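## Task

Fill the kit tray at the table's +y end with two pieces of part G571 (the list places them in rack A, bay 1) and one piece of part A388 (the list places them in rack B, bay 2). Racks A, B and C stand in a row along the table; rack A is the one farthest from the tray, then B, then C. In every rack, bay 1 is the slot farthest from the tray. One of these two listed locations is wrong, so trust the part numbers on the bins and on the label strips above the bays. Any bin that gets moved must go back to its own slot in its own rack, lying flat behind that shelf's lip, or the task fails.

## Robot and tools

ROBOT. There are two Doosan M1013 arms, left_arm and right_arm, each with a Robotiq 2F-140 two-finger gripper and a wrist camera. Each arm sits on its own carriage on one shared floor track running along y at x = 0: left_rail carries left_arm and is always the one on the +y side; right_rail carries right_arm. These names do not match the sides seen in images. An arm's base is at x = 0, y = its carriage's position_m, z = 0.03 m, and faces +x.

SCENE FRAME. This frame is fixed to the table. z = 0 is the tabletop and +z is up; +x is the direction the arms face; +y is to their left; y = 0 is the track's middle. The table starts at x = 0.31 m. Positions are in metres, orientations are wxyz quaternions, velocities are in m/s and rad/s.

GRIPPER. The fingers point along the gripper's own +z and close along its y axis. end_effector_position is the spot between the pads when they are shut; the fingertips stick out about 33 mm past it at gaps up to 40 mm, shrinking to 9 mm when fully open.

execute_actions(actions, cameras). actions is a list run in order; each action may hold rows, steps, until, and left_rail/right_rail commands. rows: up to 15 rows, one per 1/30 s control step. Each row has 18 numbers in [-1, 1], both arms always present: left dx, dy, dz, rx, ry, rz, position, force_limit, speed, then the same nine for the right arm. dx to rz are an offset, not a pose: they count from that arm's Hand target as it stood when the action began, in that Hand target's own axes, and every row counts from that same start. 1.0 equals 0.6 m or 180 degrees; rx, ry, rz form one rotation vector. Sending six zeros re-requests the current Hand target. Gripper position: +1 fully open (140 mm), about -0.8 pads touch, -1 closes until blocked. force_limit and speed are also in [-1, 1] and start at +1; lower values grip softer and slower. Always resend a gripper's last numbers to leave it alone, since 0 is a real command. steps: 1 to 450 (default 15); after the last row each arm keeps heading for it. For gentle motion ramp offsets up over rows. until ends an action early on rail conditions, e.g. {"all": {"status": "ended"}} or {"left_rail": {"position_status": ["!=", "moving"]}}. An empty actions list just returns state and images.

RAILS. Inside an action: {"left_rail": {"position_m": ...}} gives a place to go to on the track, in metres (left_rail -1.1 to 2, right_rail -2 to 1.1); speed_m_s 0.01 to 1; acceleration_factor 0.1 to 1; {"stop": true} brakes. Keep carriages at least 0.98 m apart. A drive carries the arm and its targets along; let it arrive before moving a gripper to a scene point. Any out-of-range value or unknown name rejects the whole call.

move(target, speed, blend, stop_force, zero, blocking, cameras). target is one 18-number row or a list of up to 15 rows, same layout and scale as above; every row is an offset from the Hand targets at the move's start, not from the previous row. The grippers follow straight paths, all ending together, capped at 10 s. speed is m/s, 0.002 to 2, default 0.25 (turns up to twice that in rad/s), one value or one per target. blend in metres rounds corners in a list. stop_force (10 to 80 N) ends an arm's path on felt push; use it only slowly, with the carriage standing still, and leave it out when backing off a contact. zero resets the force baseline (default true). blocking=false returns early; then call wait or stop before sending rows or another move. The result adds a move: line (done, off_target, held, fault, etc.) and limits used.

wait(seconds 0 to 10) lets things run. stop brakes a running move. zoom_image(camera, region [x0, y0, x1, y1] pixels, at most 504 by 504) enlarges part of the latest image of cam_high, cam_low, cam_bench_left, cam_bench_right, cam_left_wrist or cam_right_wrist (all 672x504). read_manual returns licence texts. finished_scene(scene 1 or 2) ends the scene permanently.

RESULTS. Per arm: end_effector_position, quaternion, velocities; Hand target (base for next offsets); Joint positions and velocities (rail m, then waist, shoulder, elbow, forearm roll, wrist pitch, wrist roll in rad); Joint torques; Flange force along the gripper axes (noisy, includes held weight); Wrist depth as 7x7 distance cells in mm ("-" means no value). Gripper object_status: 0 moving, 1 blocked while opening, 2 blocked while closing (a grip), 3 reached target or pads met. position_measured is in counts: 3 open, about 75 = 100 mm, 139 = 60 mm, 200 = 20 mm, 230 pads meet. Rails report position_m, position_status (moving, done, contact_stop, time_out, stopped, stopped_with_arm, stopped_for_other_arm, stopped_for_other_carriage) and position_answer (taken or not_taken). MOTOR HOT warns of an overheating stop.

AVOID. Never let anything fall or be placed off the table, including onto the track. Never let the arms or carriages touch each other. Arms are stiff: aiming even slightly past a firm surface, 144 N of outside force, or the joint torque limits (elbow 139, wrist joints 39.1 N m) cause a 10 s stop. Approach slowly, grip centred, lift gently, do not release parts while moving, and do not knock bins off their shelves; restore any bin that shifts. Avoid paths passing close to an arm's own base and long holds at full stretch.

Each tool is called after "Request:" as name(argument=value, ...), one argument or row to a line, values as JSON.

## Session

Request:
execute_actions(
  actions=[],
)

Scene clock: 0.00 s.
left_arm: end_effector_position=(+0.6500, +0.8774, +0.3520) position_measured=3 object_status=3 end_effector_quat_wxyz=(+0.000, +1.000, +0.000, +0.000) | right_arm: end_effector_position=(+0.6500, -1.2348, +0.3520) position_measured=3 object_status=3 end_effector_quat_wxyz=(+0.000, +1.000, +0.000, +0.000)
Joint positions: left_arm=[0.877 -0.053 0.164 1.605 0 1.373 1.518] | right_arm=[-1.235 -0.053 0.164 1.605 0 1.373 1.518]
Joint velocities: within noise
Joint torques (N m): no reading
Flange force (N): no reading
Wrist depth (mm): cam_left_wrist=[435 435 436 432 436 437 440 / 456 458 458 465 461 459 463 / 483 484 488 486 487 489 490 / 502 143 515 515 514 510 130 / - 548 544 551 551 552 113 / - 579 577 566 576 582 - / - - 589 607 611 - -] | cam_right_wrist=[428 430 427 424 432 422 419 / 480 450 455 452 450 441 450 / 473 489 482 482 478 475 464 / - 133 521 499 500 502 133 / - 123 552 - 548 - 107 / - 611 591 611 587 578 - / - 670 595 590 596 623 -]
Hand target: left_arm +0.6500, +0.8774, +0.3520; +0.000, +1.000, +0.000, +0.000 | right_arm +0.6500, -1.2348, +0.3520; +0.000, +1.000, +0.000, +0.000
Tool commands: left_gripper/position=+1.0 left_gripper/force_limit=+1.0 left_gripper/speed=+1.0 right_gripper/position=+1.0 right_gripper/force_limit=+1.0 right_gripper/speed=+1.0
left_rail: position_m=0.877 position_status=done
right_rail: position_m=-1.235 position_status=done

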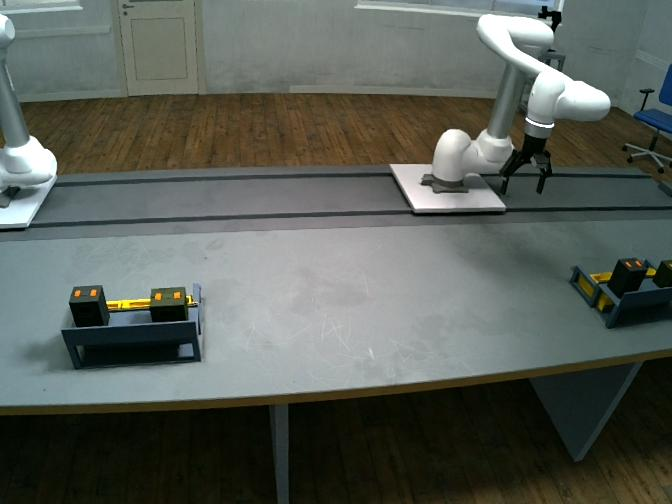

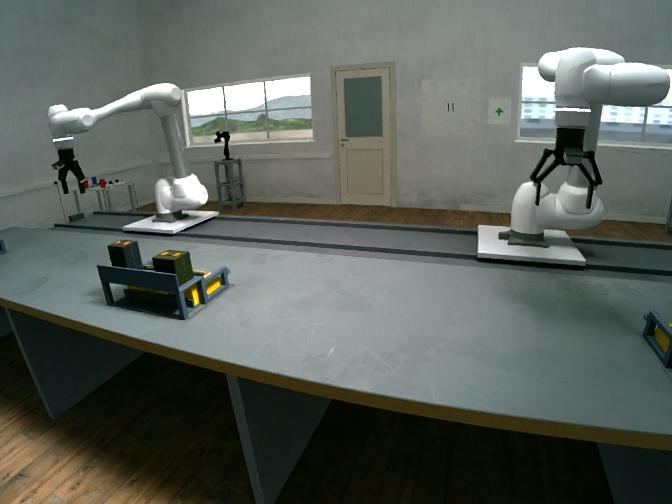

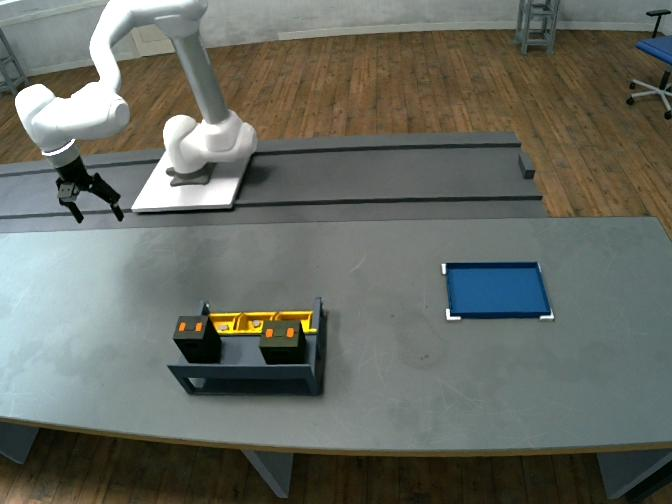

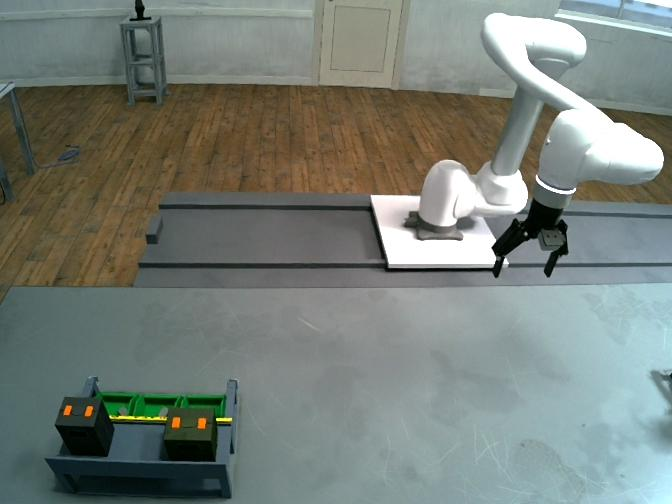

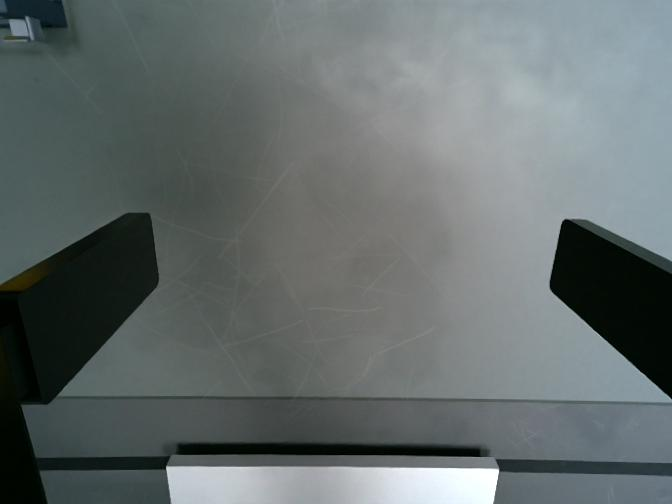

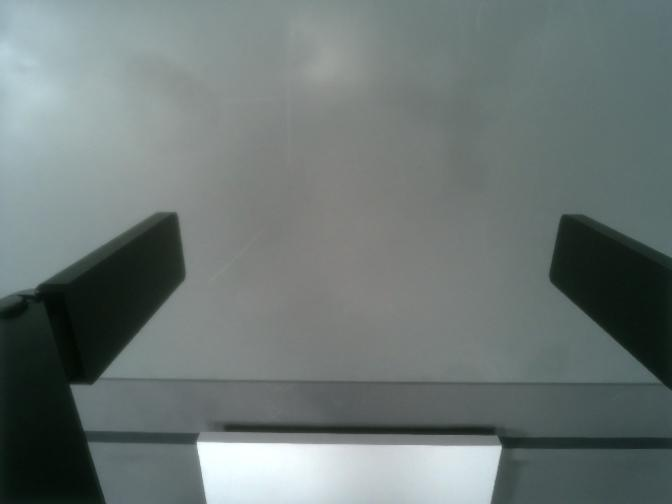

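Request:
zoom_image(
  camera="cam_bench_right",
  region=[20, 350, 270, 504],
)

Request:
zoom_image(
  camera="cam_bench_left",
  region=[140, 250, 590, 420],
)

Request:
zoom_image(
  camera="cam_high",
  region=[40, 260, 240, 390],
)

Scaled by 2.016.

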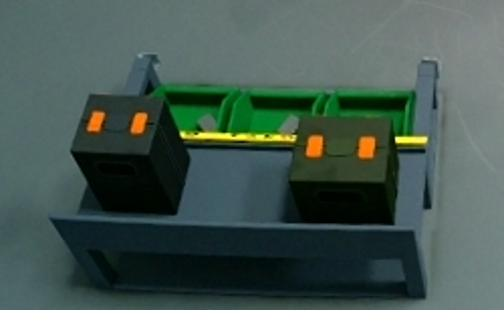

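Scaled by 1.120.

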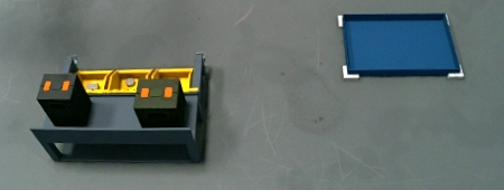

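Scaled by 2.520.

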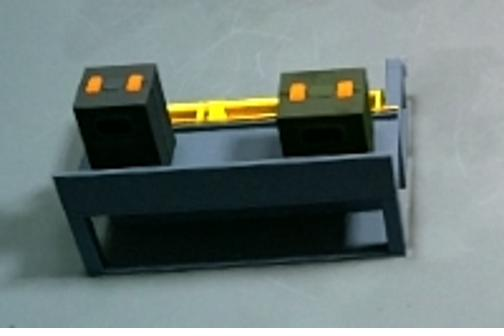

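Request:
execute_actions(
  actions=[
    {"right_rail":{"position_m":-2.0},"steps":200,"until":{"right_rail":{"position_status":["!=","moving"]}}},
  ],
)

Request:
zoom_image(
  camera="cam_right_wrist",
  region=[0, 0, 504, 504],
)

Scene clock: 34.47 s.
left_arm: end_effector_position=(+0.6500, +0.8774, +0.3520) position_measured=3 object_status=3 end_effector_quat_wxyz=(+0.000, +1.000, +0.000, +0.000) | right_arm: end_effector_position=(+0.6500, -1.9999, +0.3520) position_measured=3 object_status=3 end_effector_quat_wxyz=(+0.000, +1.000, +0.000, +0.000)
Joint positions: left_arm=[0.877 -0.053 0.164 1.605 0 1.373 1.518] | right_arm=[-2 -0.053 0.164 1.605 0 1.373 1.518]
Joint torques (N m): left_arm=[-1.32 -62.15 -39.49 4.46 -0.33 0.23] | right_arm=[-1.56 -59.86 -40.42 4.04 -0.28 -0.28]
Flange force (N): left_arm=[9.4 -1.8 -3.5] | right_arm=[4.3 -3.0 -1.5]
Wrist depth (mm): cam_left_wrist=[435 434 435 437 439 438 428 / 457 459 457 458 461 461 468 / 485 486 487 487 487 486 489 / 119 509 516 520 514 512 130 / - 546 553 551 551 556 113 / - 572 575 586 577 602 590 / - - 602 604 598 628 -] | cam_right_wrist=[432 428 425 431 427 425 406 / 454 467 448 - 451 455 448 / 476 475 477 477 478 468 475 / - 132 511 509 526 521 126 / - 540 556 539 544 541 107 / - - 559 621 611 570 1457 / - 672 603 598 601 666 1616]
Hand target: left_arm +0.6500, +0.8774, +0.3520; +0.000, +1.000, +0.000, +0.000 | right_arm +0.6500, -2.0000, +0.3520; +0.000, +1.000, +0.000, +0.000
Tool commands: left_gripper/position=+1.0 left_gripper/force_limit=+1.0 left_gripper/speed=+1.0 right_gripper/position=+1.0 right_gripper/force_limit=+1.0 right_gripper/speed=+1.0
left_rail: position_m=0.877 position_status=done
right_rail: position_m=-2.000 position_status=done

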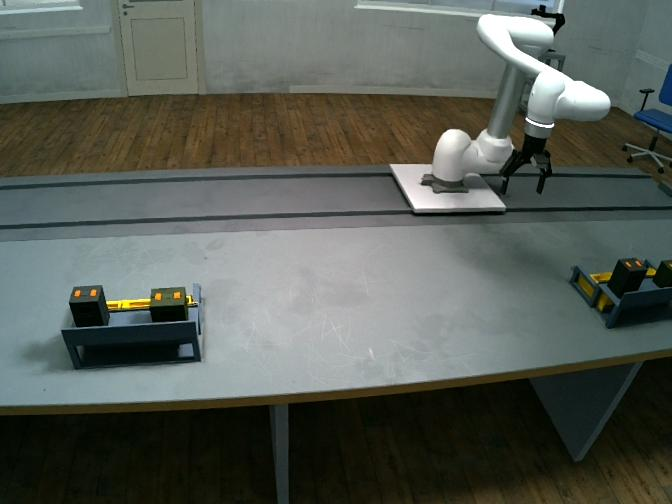

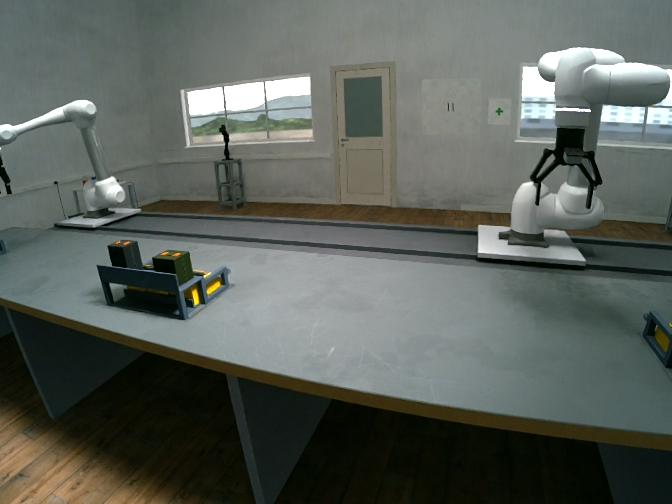

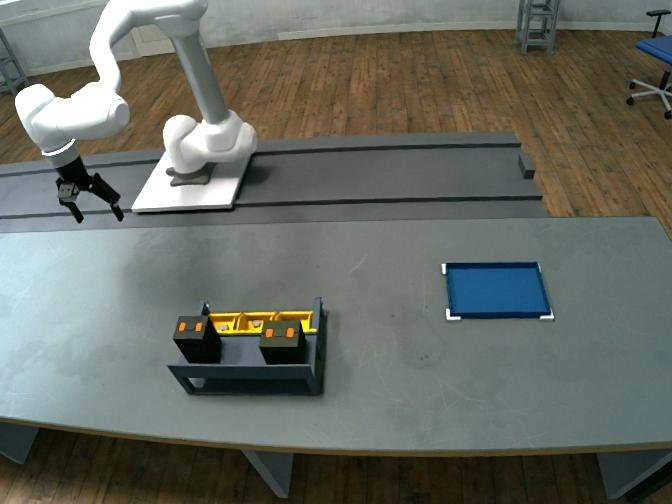

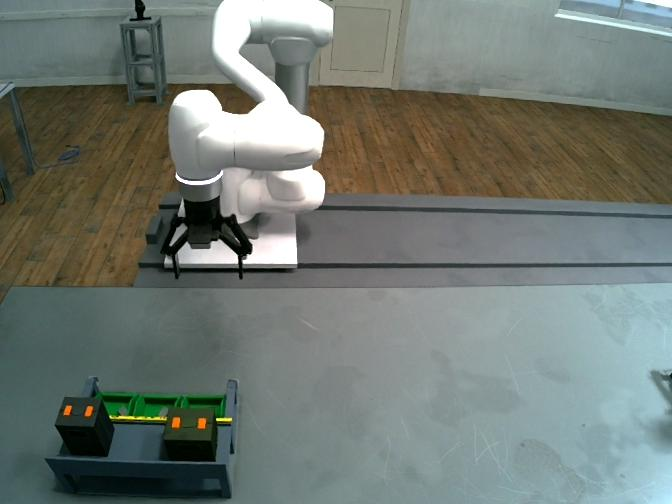

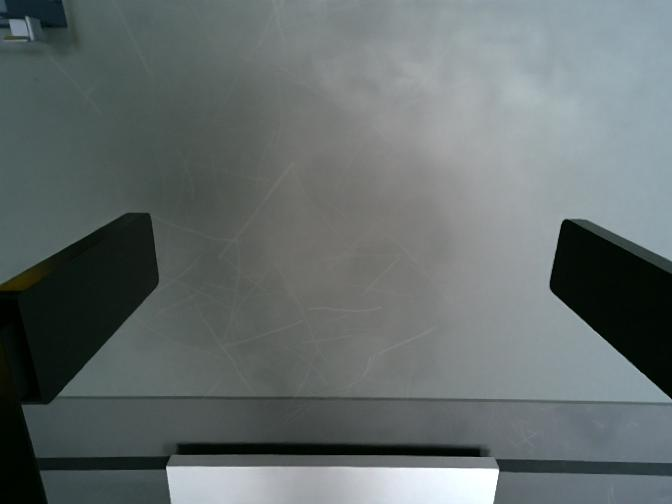

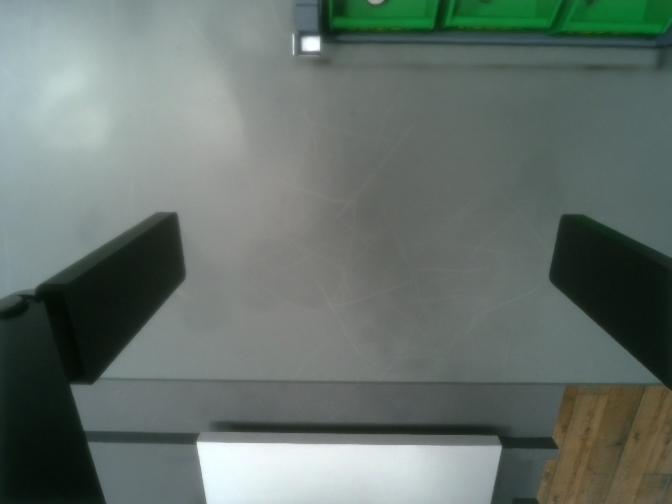

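Scaled by 1.000.

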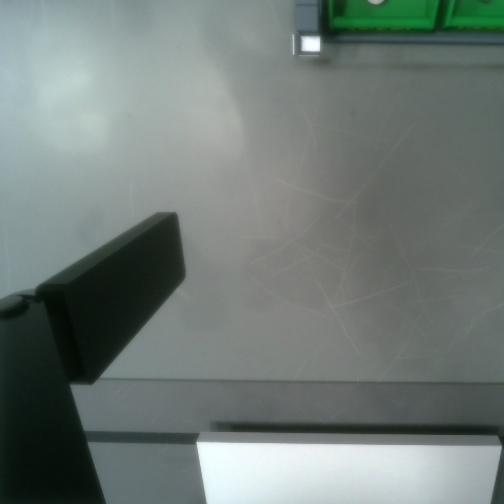

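Request:
move(
  target=[0,0,0,0,0,0,1,1,1,-0.25,0.25,0.09,0.342,0,0.94,1,1,1],
  speed=0.5,
  cameras=["cam_right_wrist","cam_bench_right"],
)

Scene clock: 58.63 s.
left_arm: end_effector_position=(+0.6500, +0.8774, +0.3520) position_measured=3 object_status=3 end_effector_quat_wxyz=(+0.000, +1.000, +0.000, +0.000) | right_arm: end_effector_position=(+0.5000, -2.1500, +0.2980) position_measured=3 object_status=3 end_effector_quat_wxyz=(+0.342, +0.000, +0.940, +0.000)
Joint positions: left_arm=[0.877 -0.053 0.164 1.605 0 1.373 1.518] | right_arm=[-2 -0.589 -0.317 2.29 0.624 0.657 -2.561]
Joint torques (N m): left_arm=[-1.65 -62.47 -39.6 4.52 -0.38 0.15] | right_arm=[-1.81 -9.74 -40.32 3.95 -1.23 -0.14]
Flange force (N): left_arm=[9.7 -2.7 -3.3] | right_arm=[-4.5 3.4 2.6]
Wrist depth (mm): cam_left_wrist=[440 436 436 432 436 438 440 / 488 458 460 461 461 461 461 / 483 484 485 488 486 490 490 / - 506 513 514 516 513 130 / - 558 548 548 547 548 113 / 579 580 580 587 584 587 - / - 613 607 608 601 613 -] | cam_right_wrist=[380 386 377 379 377 376 375 / 455 454 453 452 452 448 443 / 552 533 513 537 - 506 552 / - 133 641 585 570 692 125 / - 133 2477 - 576 2895 107 / - - - 3378 4129 2372 - / - - 2973 3140 - 3097 -]
Hand target: left_arm +0.6500, +0.8774, +0.3520; +0.000, +1.000, +0.000, +0.000 | right_arm +0.5000, -2.1500, +0.2980; +0.342, +0.000, +0.940, +0.000
Off the commanded pose: left_arm 0.000 m, 0 deg | right_arm 0.000 m, 0 deg.
left_rail: position_m=0.877 position_status=done
right_rail: position_m=-2.000 position_status=done
move: done; limits=paced
Images, in order (width x height): cam_bench_right 672x504, cam_right_wrist 672x504.

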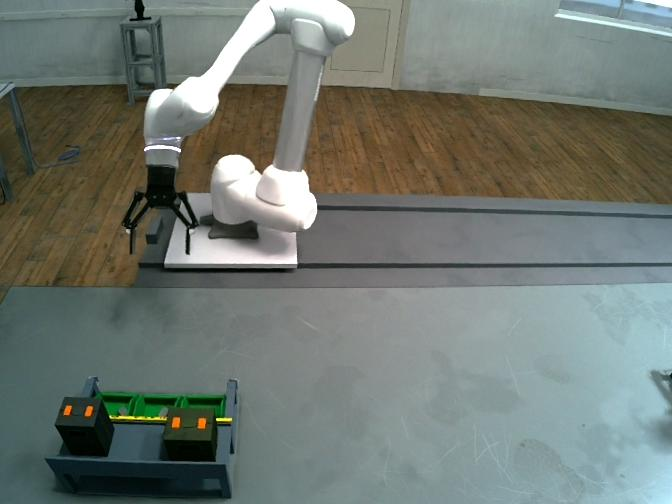

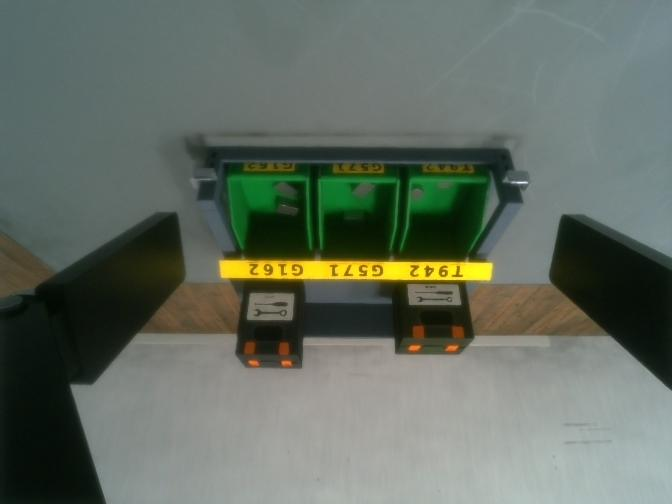

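Request:
zoom_image(
  camera="cam_right_wrist",
  region=[190, 130, 540, 380],
)

Scaled by 1.440.

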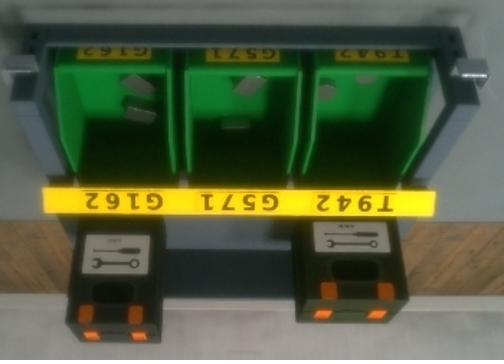

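Request:
move(
  target=[0,0,0,0,0,0,1,1,1,-0.308,0.017,0.15,0,0.222,0,1,1,1],
  speed=0.4,
  cameras=["cam_right_wrist"],
)

Request:
zoom_image(
  camera="cam_right_wrist",
  region=[200, 50, 500, 350],
)

Scene clock: 85.10 s.
left_arm: end_effector_position=(+0.6500, +0.8774, +0.3520) position_measured=3 object_status=3 end_effector_quat_wxyz=(+0.000, +1.000, +0.000, +0.000) | right_arm: end_effector_position=(+0.6994, -2.1400, +0.3478) position_measured=3 object_status=3 end_effector_quat_wxyz=(+0.000, +0.000, +1.000, +0.000)
Joint positions: left_arm=[0.877 -0.053 0.164 1.605 0 1.373 1.518] | right_arm=[-2 -0.246 0.265 1.486 0 1.39 -1.816]
Joint torques (N m): left_arm=[-1.66 -62.24 -39.53 4.53 -0.3 0.15] | right_arm=[-1.79 -71.24 -41.08 3.98 -0.04 -0.24]
Flange force (N): left_arm=[9.3 -2.3 -3.5] | right_arm=[-5.6 2.1 0.4]
Wrist depth (mm): cam_left_wrist=[435 436 437 436 438 438 440 / 458 457 454 461 461 460 462 / 484 485 484 485 486 487 487 / 119 133 515 515 516 509 130 / - 554 547 553 552 551 113 / - 584 583 590 595 575 - / - 626 607 592 608 631 -] | cam_right_wrist=[429 430 425 424 420 418 419 / 451 453 450 452 447 439 440 / 482 479 477 472 466 453 468 / 497 132 - 509 489 398 133 / - 133 430 422 427 464 107 / - 585 - 468 379 358 588 / - 1604 346 1570 378 618 616]
Hand target: left_arm +0.6500, +0.8774, +0.3520; +0.000, +1.000, +0.000, +0.000 | right_arm +0.6995, -2.1400, +0.3478; +0.000, +0.000, +1.000, +0.000
Off the commanded pose: left_arm 0.000 m, 0 deg | right_arm 0.000 m, 0 deg.
left_rail: position_m=0.877 position_status=done
right_rail: position_m=-2.000 position_status=done
move: done
Images, in order (width x height): cam_right_wrist 672x504.

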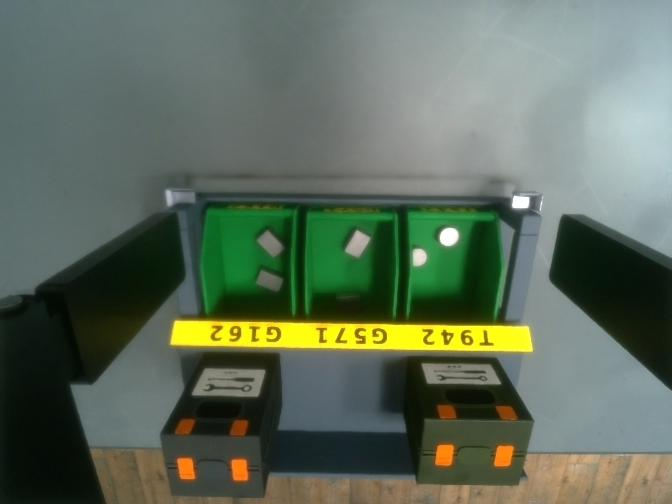

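Scaled by 1.680.

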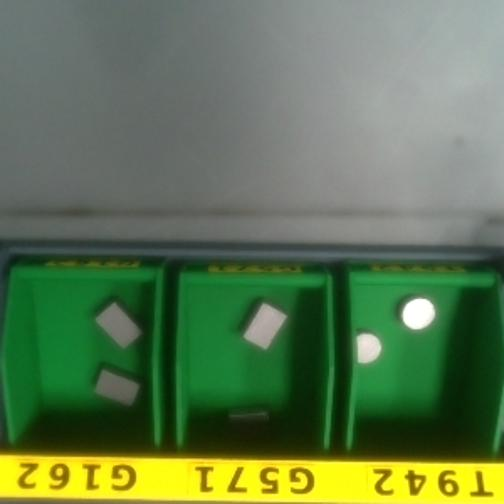

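Request:
move(
  target=[0,0,0,0,0,0,1,1,1,-0.15,0.027,0.25,0,0,0.206,-0.1,-0.5,0],
  speed=0.25,
  cameras=["cam_right_wrist"],
)

Scene clock: 118.40 s.
left_arm: end_effector_position=(+0.6500, +0.8774, +0.3520) position_measured=3 object_status=3 end_effector_quat_wxyz=(+0.000, +1.000, +0.000, +0.000) | right_arm: end_effector_position=(+0.7895, -2.1238, +0.1979) position_measured=141 object_status=3 end_effector_quat_wxyz=(+0.000, +0.318, +0.948, +0.000)
Joint positions: left_arm=[0.877 -0.053 0.164 1.605 0 1.373 1.518] | right_arm=[-2 -0.199 0.466 1.482 0 1.193 -1.122]
Joint torques (N m): left_arm=[-1.47 -61.83 -39.65 4.54 -0.3 0.17] | right_arm=[-1.2 -88.27 -38.32 3.82 -0.24 -0.31]
Flange force (N): left_arm=[8.8 -2.1 -3.2] | right_arm=[-3.6 5.0 0.1]
Wrist depth (mm): cam_left_wrist=[434 436 436 438 439 438 438 / 460 459 460 459 459 460 462 / 484 485 - 487 484 488 488 / 119 143 526 515 517 513 130 / 105 546 548 552 551 551 113 / - 577 566 565 584 572 - / 619 638 596 595 599 636 -] | cam_right_wrist=[295 294 291 291 288 258 290 / 313 312 311 305 - - - / 332 332 326 318 - - 225 / 353 349 108 340 151 231 225 / - - 110 349 255 - 86 / - - - 274 - - - / - - - - - - -]
Hand target: left_arm +0.6500, +0.8774, +0.3520; +0.000, +1.000, +0.000, +0.000 | right_arm +0.7895, -2.1238, +0.1978; +0.000, +0.318, +0.948, +0.000
Off the commanded pose: left_arm 0.000 m, 0 deg | right_arm 0.000 m, 0 deg.
left_rail: position_m=0.877 position_status=done
right_rail: position_m=-2.000 position_status=done
move: done
Images, in order (width x height): cam_right_wrist 672x504.

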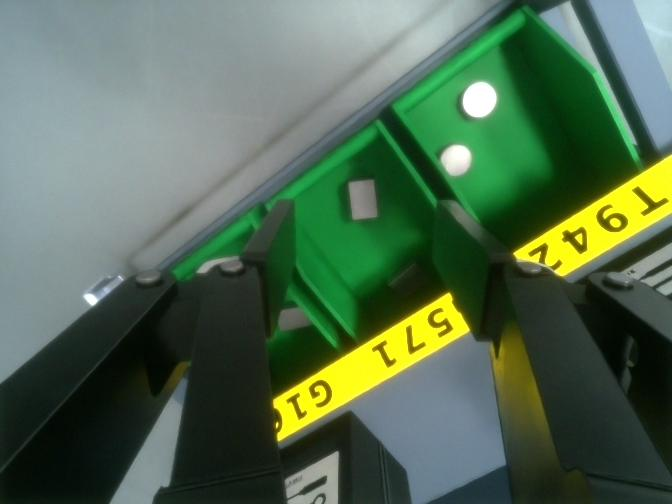

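Request:
zoom_image(
  camera="cam_right_wrist",
  region=[220, 130, 520, 355],
)

Scaled by 1.680.

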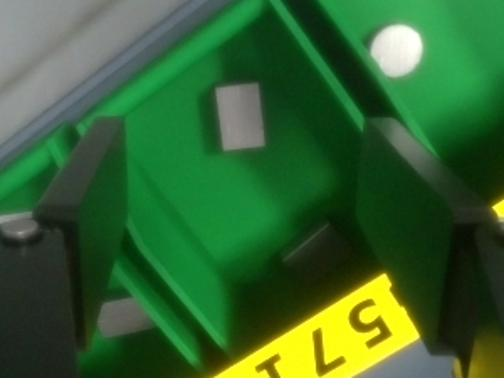

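Request:
move(
  target=[0,0,0,0,0,0,1,1,1,-0.033,0,0.116,0,0,0,-0.1,-0.5,0],
  speed=0.15,
  cameras=["cam_right_wrist"],
)

Request:
zoom_image(
  camera="cam_right_wrist",
  region=[220, 130, 520, 355],
)

Scene clock: 135.90 s.
left_arm: end_effector_position=(+0.6500, +0.8774, +0.3520) position_measured=3 object_status=3 end_effector_quat_wxyz=(+0.000, +1.000, +0.000, +0.000) | right_arm: end_effector_position=(+0.8054, -2.1357, +0.1283) position_measured=141 object_status=3 end_effector_quat_wxyz=(+0.000, +0.318, +0.948, +0.000)
Joint positions: left_arm=[0.877 -0.053 0.164 1.605 0 1.373 1.518] | right_arm=[-2 -0.209 0.538 1.504 0 1.099 -1.132]
Joint torques (N m): left_arm=[-1.73 -62.09 -39.27 4.45 -0.35 0.13] | right_arm=[-1.83 -94.73 -36.69 3.65 -0.38 -0.23]
Flange force (N): left_arm=[9.9 -2.8 -3.8] | right_arm=[-5.3 6.4 1.2]
Wrist depth (mm): cam_left_wrist=[443 433 437 436 439 437 439 / 459 466 461 458 460 463 463 / 483 485 486 488 488 489 488 / 119 143 515 516 514 512 124 / - 549 547 552 549 551 113 / - 580 583 586 579 580 580 / - 648 607 610 615 - -] | cam_right_wrist=[233 233 232 231 223 - - / 250 248 246 241 204 - - / 263 261 255 246 - - - / 281 273 108 257 151 - 161 / - - 82 - - - 86 / - - - 217 184 - - / - - - 197 - - -]
Hand target: left_arm +0.6500, +0.8774, +0.3520; +0.000, +1.000, +0.000, +0.000 | right_arm +0.8054, -2.1357, +0.1283; +0.000, +0.318, +0.948, +0.000
Off the commanded pose: left_arm 0.000 m, 0 deg | right_arm 0.000 m, 0 deg.
left_rail: position_m=0.877 position_status=done
right_rail: position_m=-2.000 position_status=done
move: done
Images, in order (width x height): cam_right_wrist 672x504.

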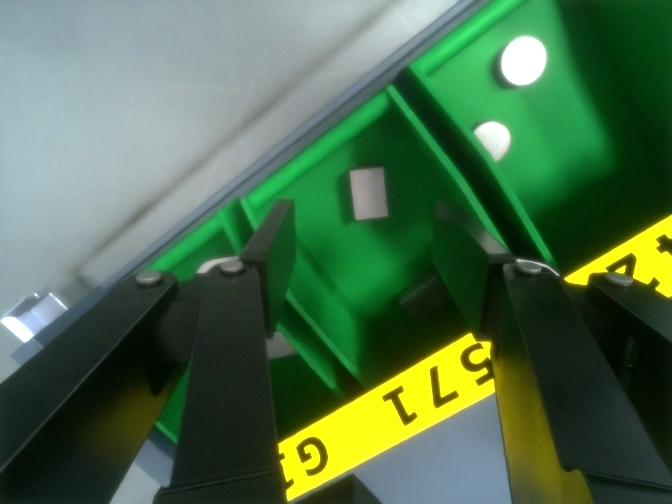

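Scaled by 1.680.

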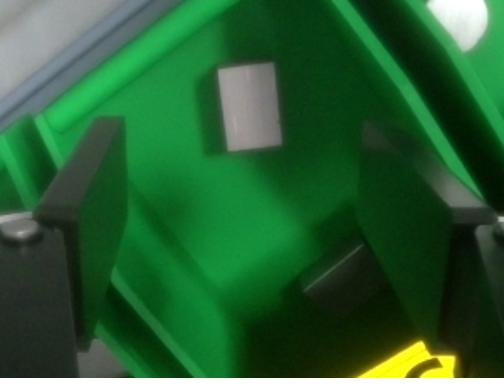

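Request:
move(
  target=[0,0,0,0,0,0,1,1,1,0,0.008,0.127,0,0,-0.039,-0.1,-0.5,0],
  speed=0.08,
  stop_force=15,
  cameras=["cam_right_wrist"],
)

Request:
zoom_image(
  camera="cam_right_wrist",
  region=[220, 130, 520, 355],
)

Scene clock: 153.40 s.
left_arm: end_effector_position=(+0.6500, +0.8774, +0.3520) position_measured=3 object_status=3 end_effector_quat_wxyz=(+0.000, +1.000, +0.000, +0.000) | right_arm: end_effector_position=(+0.8083, -2.1319, +0.0521) position_measured=141 object_status=3 end_effector_quat_wxyz=(+0.000, +0.260, +0.966, +0.000) end_effector_velocity=(-0.001, -0.001, +0.000) end_effector_angular_velocity=(+0.000, +0.002, +0.004)
Joint positions: left_arm=[0.877 -0.053 0.164 1.605 0 1.373 1.518] | right_arm=[-2 -0.204 0.604 1.552 0 0.986 -1.25]
Joint velocities: left_arm=[within noise] | right_arm=[0 -0.001 0 0.001 -0.001 0.001 -0.005]
Joint torques (N m): left_arm=[-1.85 -61.81 -39.58 4.54 -0.33 0.21] | right_arm=[-1.69 -95.91 -33.91 3.35 -0.18 -0.31]
Flange force (N): left_arm=[8.6 -2.8 -3.5] | right_arm=[-4.2 4.3 0.8]
Wrist depth (mm): cam_left_wrist=[434 438 436 437 440 438 430 / 460 458 462 461 465 461 463 / 482 486 483 487 501 489 490 / 503 154 514 512 516 512 130 / - 547 549 551 537 546 113 / - 583 583 580 604 590 - / - 616 604 580 602 - -] | cam_right_wrist=[165 165 164 163 160 155 150 / 175 174 174 169 134 159 153 / 186 184 150 142 159 128 - / 195 155 109 - 150 118 107 / - - 82 - - - 86 / - - - - - - - / - - - 166 - - -]
Hand target: left_arm +0.6500, +0.8774, +0.3520; +0.000, +1.000, +0.000, +0.000 | right_arm +0.8083, -2.1319, +0.0521; +0.000, +0.260, +0.966, +0.000
Off the commanded pose: left_arm 0.000 m, 0 deg | right_arm 0.000 m, 0 deg.
left_rail: position_m=0.877 position_status=done
right_rail: position_m=-2.000 position_status=done
move: done
Images, in order (width x height): cam_right_wrist 672x504.

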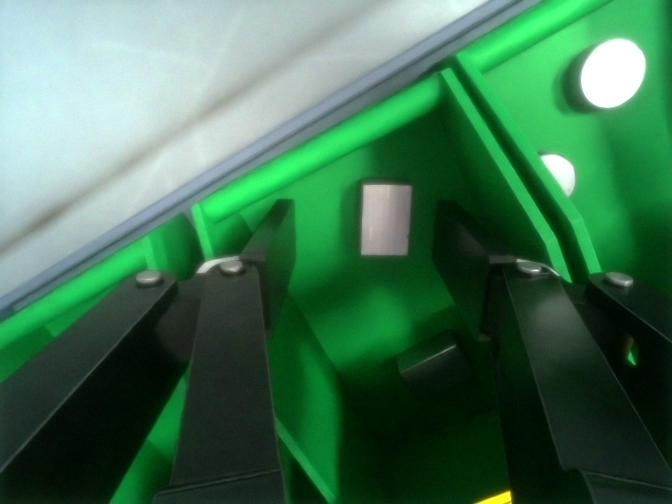

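Scaled by 1.680.

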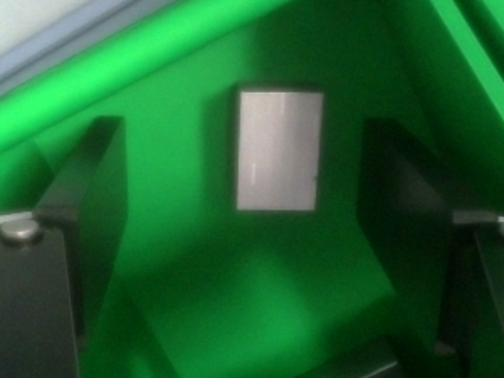

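Request:
move(
  target=[0,0,0,0,0,0,1,1,1,0,0.0133,0.0,0,0,0,-0.1,-0.5,0],
  speed=0.05,
  cameras=[],
)

Request:
move(
  target=[0,0,0,0,0,0,1,1,1,0,0,0.01,0,0,0,-0.1,-0.5,0],
  speed=0.01,
  stop_force=12,
  cameras=["cam_right_wrist"],
)

Scene clock: 164.87 s.
left_arm: end_effector_position=(+0.6500, +0.8774, +0.3520) position_measured=3 object_status=3 end_effector_quat_wxyz=(+0.000, +1.000, +0.000, +0.000) | right_arm: end_effector_position=(+0.8123, -2.1250, +0.0521) position_measured=141 object_status=3 end_effector_quat_wxyz=(+0.000, +0.260, +0.966, +0.000)
Joint positions: left_arm=[0.877 -0.053 0.164 1.605 0 1.373 1.518] | right_arm=[-2 -0.195 0.607 1.545 0 0.989 -1.24]
Joint torques (N m): left_arm=[-1.79 -62.78 -39.51 4.53 -0.35 0.13] | right_arm=[1.05 -96.18 -34.11 3.76 -0.28 -0.27]
Flange force (N): left_arm=[10.7 -3.0 -3.0] | right_arm=[-4.8 1.4 0.5]
Wrist depth (mm): cam_left_wrist=[433 437 434 436 436 438 438 / 460 458 461 460 459 463 462 / 481 484 502 487 487 489 489 / - 143 513 515 516 510 130 / - 549 551 548 552 551 113 / - 582 572 583 586 587 - / - 616 608 611 610 633 -] | cam_right_wrist=[165 165 164 163 158 155 152 / 175 174 172 165 132 161 162 / 185 183 145 141 165 127 173 / 192 159 108 - 151 118 181 / - - 82 - 192 - 86 / - - - - 193 - - / - - - 167 - - -]
Hand target: left_arm +0.6500, +0.8774, +0.3520; +0.000, +1.000, +0.000, +0.000 | right_arm +0.8123, -2.1250, +0.0521; +0.000, +0.260, +0.966, +0.000
Off the commanded pose: left_arm 0.000 m, 0 deg | right_arm 0.000 m, 0 deg.
left_rail: position_m=0.877 position_status=done
right_rail: position_m=-2.000 position_status=done
move: done
No camera images: "cameras" was empty.

Scene clock: 166.20 s.
left_arm: end_effector_position=(+0.6500, +0.8774, +0.3520) position_measured=3 object_status=3 end_effector_quat_wxyz=(+0.000, +1.000, +0.000, +0.000) | right_arm: end_effector_position=(+0.8123, -2.1250, +0.0461) position_measured=141 object_status=3 end_effector_quat_wxyz=(+0.000, +0.260, +0.966, +0.000)
Joint positions: left_arm=[0.877 -0.053 0.164 1.605 0 1.373 1.518] | right_arm=[-2 -0.195 0.613 1.548 0 0.98 -1.24]
Joint torques (N m): left_arm=[-1.52 -62.44 -39.82 4.56 -0.24 0.23] | right_arm=[0.3 -96.47 -33.19 3.81 -0.06 -0.26]
Flange force (N): left_arm=[9.3 -2.2 -2.8] | right_arm=[-5.8 3.1 0.6]
Wrist depth (mm): cam_left_wrist=[432 437 437 437 438 440 440 / 459 457 464 460 461 461 464 / 482 484 486 489 486 488 488 / 119 504 519 518 516 514 130 / - 539 549 548 548 551 113 / - 553 583 584 576 584 - / - - 607 607 592 670 -] | cam_right_wrist=[161 159 158 158 140 148 142 / 169 169 168 144 130 155 156 / 178 178 140 136 158 128 167 / - 150 109 170 151 113 173 / - - 82 - 191 - 86 / - - - - 186 - - / - - - 144 - - -]
Hand target: left_arm +0.6500, +0.8774, +0.3520; +0.000, +1.000, +0.000, +0.000 | right_arm +0.8123, -2.1250, +0.0461; +0.000, +0.260, +0.966, +0.000
Off the commanded pose: left_arm 0.000 m, 0 deg | right_arm 0.000 m, 0 deg.
left_rail: position_m=0.877 position_status=done
right_rail: position_m=-2.000 position_status=done
move: done
Images, in order (width x height): cam_right_wrist 672x504.

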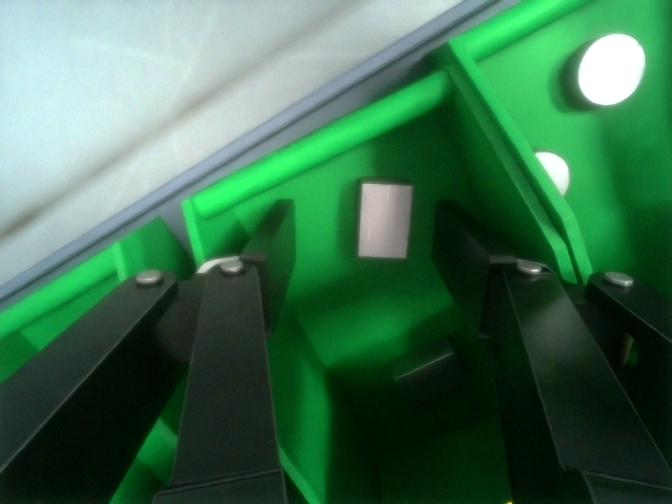

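Request:
move(
  target=[0,0,0,0,0,0,1,1,1,0,0,-0.17,0,0,0,-0.1,-0.5,0],
  speed=0.1,
  cameras=[],
)

Request:
execute_actions(
  actions=[
    {"rows":[[0,0,0,0,0,0,1,1,1,0,0,0,0,0,0,-0.36,-0.5,0]],"steps":30},
  ],
  cameras=["cam_right_wrist"],
)

Scene clock: 182.43 s.
left_arm: end_effector_position=(+0.6500, +0.8774, +0.3520) position_measured=3 object_status=3 end_effector_quat_wxyz=(+0.000, +1.000, +0.000, +0.000) | right_arm: end_effector_position=(+0.8122, -2.1250, +0.1480) position_measured=141 object_status=3 end_effector_quat_wxyz=(+0.000, +0.260, +0.966, +0.000)
Joint positions: left_arm=[0.877 -0.053 0.164 1.605 0 1.373 1.518] | right_arm=[-2 -0.195 0.532 1.476 0 1.134 -1.24]
Joint torques (N m): left_arm=[-1.63 -61.65 -39.54 4.54 -0.29 0.21] | right_arm=[-1.3 -92.38 -37.22 3.63 -0.04 -0.18]
Flange force (N): left_arm=[8.2 -2.9 -3.7] | right_arm=[-2.8 4.0 -0.1]
Wrist depth (mm): cam_left_wrist=[434 438 435 438 437 438 440 / 463 460 460 460 461 463 461 / 483 484 484 486 487 489 491 / - 487 516 516 516 518 130 / - 552 548 551 551 547 113 / 604 582 598 587 587 580 590 / - 626 592 608 611 - -] | cam_right_wrist=[250 250 250 247 247 236 209 / 266 264 263 253 - 252 228 / 282 279 268 - 250 263 228 / 295 287 108 - 151 - 178 / - - 82 250 200 - 86 / - - - 210 216 - - / - - - 232 235 - -]
Hand target: left_arm +0.6500, +0.8774, +0.3520; +0.000, +1.000, +0.000, +0.000 | right_arm +0.8123, -2.1250, +0.1481; +0.000, +0.260, +0.966, +0.000
Off the commanded pose: left_arm 0.000 m, 0 deg | right_arm 0.000 m, 0 deg.
left_rail: position_m=0.877 position_status=done
right_rail: position_m=-2.000 position_status=done
move: done
No camera images: "cameras" was empty.

Scene clock: 183.63 s.
left_arm: end_effector_position=(+0.6500, +0.8774, +0.3520) position_measured=3 object_status=3 end_effector_quat_wxyz=(+0.000, +1.000, +0.000, +0.000) | right_arm: end_effector_position=(+0.8123, -2.1250, +0.1481) position_measured=174 object_status=3 end_effector_quat_wxyz=(+0.000, +0.260, +0.966, +0.000)
Joint positions: left_arm=[0.877 -0.053 0.164 1.605 0 1.373 1.518] | right_arm=[-2 -0.195 0.532 1.476 0 1.134 -1.24]
Joint torques (N m): left_arm=[-1.8 -61.91 -39.67 4.56 -0.26 0.2] | right_arm=[-1.9 -93.17 -37.22 3.75 -0.23 -0.17]
Flange force (N): left_arm=[8.5 -3.0 -3.3] | right_arm=[-4.7 4.5 0.8]
Wrist depth (mm): cam_left_wrist=[435 435 438 437 436 434 439 / 457 458 462 463 460 465 464 / 485 486 483 484 486 484 488 / 119 133 518 514 519 509 130 / - 560 549 548 551 552 113 / 599 575 583 584 577 590 - / - 607 601 611 590 - -] | cam_right_wrist=[251 248 249 248 243 241 204 / 265 268 264 230 252 248 213 / 283 279 254 - - - - / 293 285 110 280 148 - 179 / - 79 81 225 200 94 81 / - - - 206 217 - - / - - - 234 - - -]
Hand target: left_arm +0.6500, +0.8774, +0.3520; +0.000, +1.000, +0.000, +0.000 | right_arm +0.8123, -2.1250, +0.1481; +0.000, +0.260, +0.966, +0.000
Off the commanded pose: left_arm 0.000 m, 0 deg | right_arm 0.000 m, 0 deg.
left_rail: position_m=0.877 position_status=done
right_rail: position_m=-2.000 position_status=done
Images, in order (width x height): cam_right_wrist 672x504.

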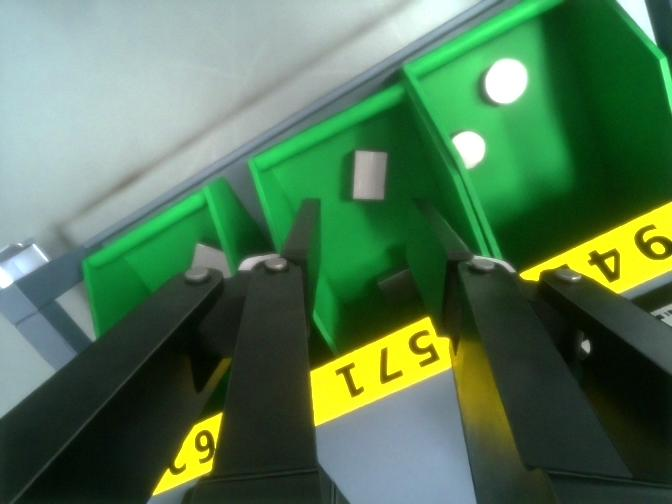

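Request:
move(
  target=[0,0,0,0,0,0,1,1,1,0.10,0,-0.333,0,0,-0.167,-0.36,-0.5,0],
  speed=0.3,
  cameras=["cam_right_wrist"],
)

Request:
zoom_image(
  camera="cam_right_wrist",
  region=[150, 50, 550, 350],
)

Scene clock: 189.87 s.
left_arm: end_effector_position=(+0.6500, +0.8774, +0.3520) position_measured=3 object_status=3 end_effector_quat_wxyz=(+0.000, +1.000, +0.000, +0.000) | right_arm: end_effector_position=(+0.7603, -2.0950, +0.3478) position_measured=174 object_status=3 end_effector_quat_wxyz=(+0.000, +0.000, +1.000, +0.000)
Joint positions: left_arm=[0.877 -0.053 0.164 1.605 0 1.373 1.518] | right_arm=[-2 -0.169 0.35 1.372 0 1.419 -1.739]
Joint torques (N m): left_arm=[-2.09 -62.33 -39.34 4.52 -0.31 0.14] | right_arm=[-1.62 -78.99 -40.8 4.01 -0.17 -0.09]
Flange force (N): left_arm=[9.9 -3.3 -3.7] | right_arm=[-5.1 2.3 -0.7]
Wrist depth (mm): cam_left_wrist=[429 432 435 438 438 437 440 / 458 458 457 460 458 462 465 / 485 483 485 485 486 488 491 / - 505 515 519 519 510 130 / 105 544 548 536 548 553 113 / - 566 587 587 587 587 589 / - 628 605 608 604 629 638] | cam_right_wrist=[424 427 429 421 427 418 416 / 452 449 454 444 445 445 445 / 491 464 463 469 - 472 463 / 517 446 476 407 125 504 468 / - 79 82 397 - 94 81 / - - - - - - - / - - - 1593 - - -]
Hand target: left_arm +0.6500, +0.8774, +0.3520; +0.000, +1.000, +0.000, +0.000 | right_arm +0.7603, -2.0950, +0.3478; +0.000, +0.000, +1.000, +0.000
Off the commanded pose: left_arm 0.000 m, 0 deg | right_arm 0.000 m, 0 deg.
left_rail: position_m=0.877 position_status=done
right_rail: position_m=-2.000 position_status=done
move: done
Images, in order (width x height): cam_right_wrist 672x504.

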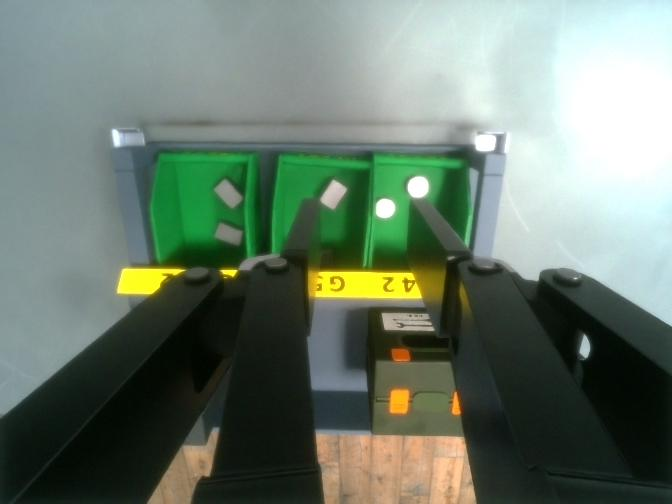

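Scaled by 1.260.

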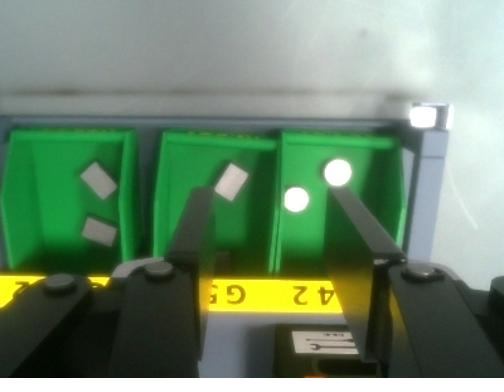

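Request:
move(
  target=[0,0,0,0,0,0,1,1,1,-0.081,-0.040,0.39,0,0,0.178,-0.38,-0.5,0],
  speed=0.25,
  cameras=["cam_right_wrist"],
)

Request:
zoom_image(
  camera="cam_right_wrist",
  region=[220, 100, 520, 325],
)

Scene clock: 218.97 s.
left_arm: end_effector_position=(+0.6500, +0.8774, +0.3520) position_measured=3 object_status=3 end_effector_quat_wxyz=(+0.000, +1.000, +0.000, +0.000) | right_arm: end_effector_position=(+0.8089, -2.1190, +0.1139) position_measured=177 object_status=3 end_effector_quat_wxyz=(+0.000, +0.276, +0.961, +0.000)
Joint positions: left_arm=[0.877 -0.053 0.164 1.605 0 1.373 1.518] | right_arm=[-2 -0.188 0.55 1.513 0 1.078 -1.199]
Joint torques (N m): left_arm=[-1.47 -61.78 -39.54 4.52 -0.31 0.15] | right_arm=[-1.52 -93.39 -36.19 3.54 -0.3 -0.32]
Flange force (N): left_arm=[8.6 -2.7 -3.5] | right_arm=[-3.8 4.1 0.4]
Wrist depth (mm): cam_left_wrist=[438 429 436 437 440 438 439 / 458 460 461 460 460 460 465 / 484 483 481 483 489 489 491 / - 512 509 516 517 513 130 / - 549 558 552 548 551 113 / 584 584 582 573 579 587 - / - 598 598 602 605 - -] | cam_right_wrist=[220 220 219 218 215 204 189 / 233 232 231 226 219 - - / 249 247 231 223 207 - 232 / 264 256 103 110 121 236 157 / - 77 83 88 - 94 81 / - - - 177 - - - / - - - 177 - - -]
Hand target: left_arm +0.6500, +0.8774, +0.3520; +0.000, +1.000, +0.000, +0.000 | right_arm +0.8089, -2.1190, +0.1139; +0.000, +0.276, +0.961, +0.000
Off the commanded pose: left_arm 0.000 m, 0 deg | right_arm 0.000 m, 0 deg.
left_rail: position_m=0.877 position_status=done
right_rail: position_m=-2.000 position_status=done
move: done
Images, in order (width x height): cam_right_wrist 672x504.

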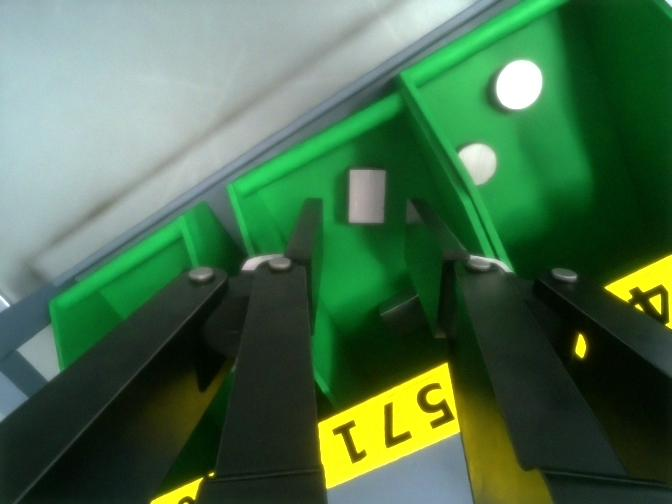

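Scaled by 1.680.

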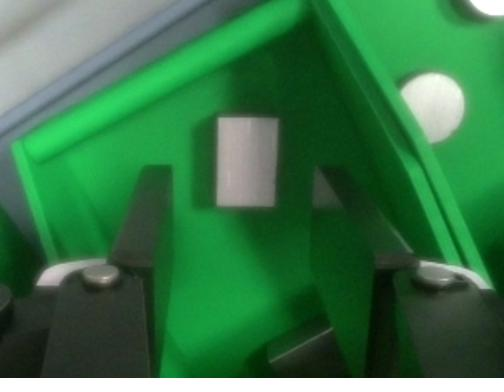

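Request:
move(
  target=[0,0,0,0,0,0,1,1,1,0,0.0,0.112,0,0,0,-0.38,-0.5,0],
  speed=0.06,
  stop_force=12,
  cameras=["cam_right_wrist"],
)

Scene clock: 227.17 s.
left_arm: end_effector_position=(+0.6500, +0.8774, +0.3520) position_measured=3 object_status=3 end_effector_quat_wxyz=(+0.000, +1.000, +0.000, +0.000) | right_arm: end_effector_position=(+0.8090, -2.1189, +0.0467) position_measured=177 object_status=3 end_effector_quat_wxyz=(+0.000, +0.276, +0.961, +0.000)
Joint positions: left_arm=[0.877 -0.053 0.164 1.605 0 1.373 1.518] | right_arm=[-2 -0.188 0.607 1.558 0 0.977 -1.199]
Joint torques (N m): left_arm=[-1.81 -62.7 -39.49 4.54 -0.29 0.16] | right_arm=[-1.53 -96.31 -33.91 3.38 -0.16 -0.28]
Flange force (N): left_arm=[9.7 -3.1 -3.7] | right_arm=[-3.8 4.8 1.4]
Wrist depth (mm): cam_left_wrist=[436 434 437 437 436 439 439 / 458 463 459 461 462 464 464 / 487 489 487 487 488 488 488 / 111 499 514 509 515 514 130 / 106 548 547 549 551 552 113 / - 573 576 584 575 590 - / - 641 602 607 590 - -] | cam_right_wrist=[162 160 159 159 153 149 147 / 170 170 169 164 132 158 157 / 181 178 170 137 157 158 166 / 190 170 153 160 143 139 178 / - 77 83 - - 94 81 / - - - - - - - / - - - - - - -]
Hand target: left_arm +0.6500, +0.8774, +0.3520; +0.000, +1.000, +0.000, +0.000 | right_arm +0.8090, -2.1189, +0.0467; +0.000, +0.276, +0.961, +0.000
Off the commanded pose: left_arm 0.000 m, 0 deg | right_arm 0.000 m, 0 deg.
left_rail: position_m=0.877 position_status=done
right_rail: position_m=-2.000 position_status=done
move: done
Images, in order (width x height): cam_right_wrist 672x504.

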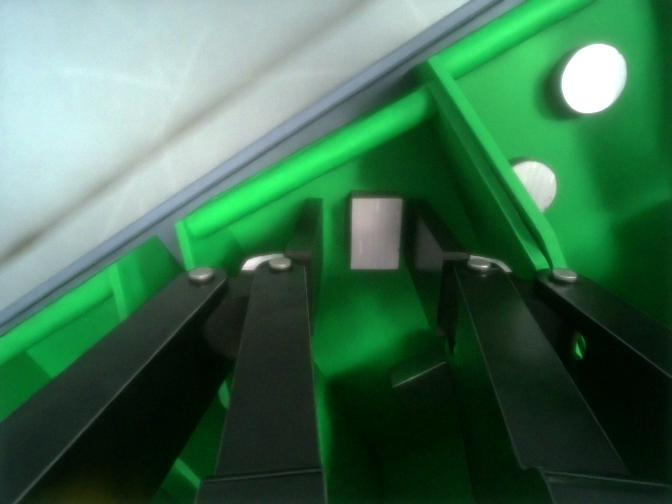

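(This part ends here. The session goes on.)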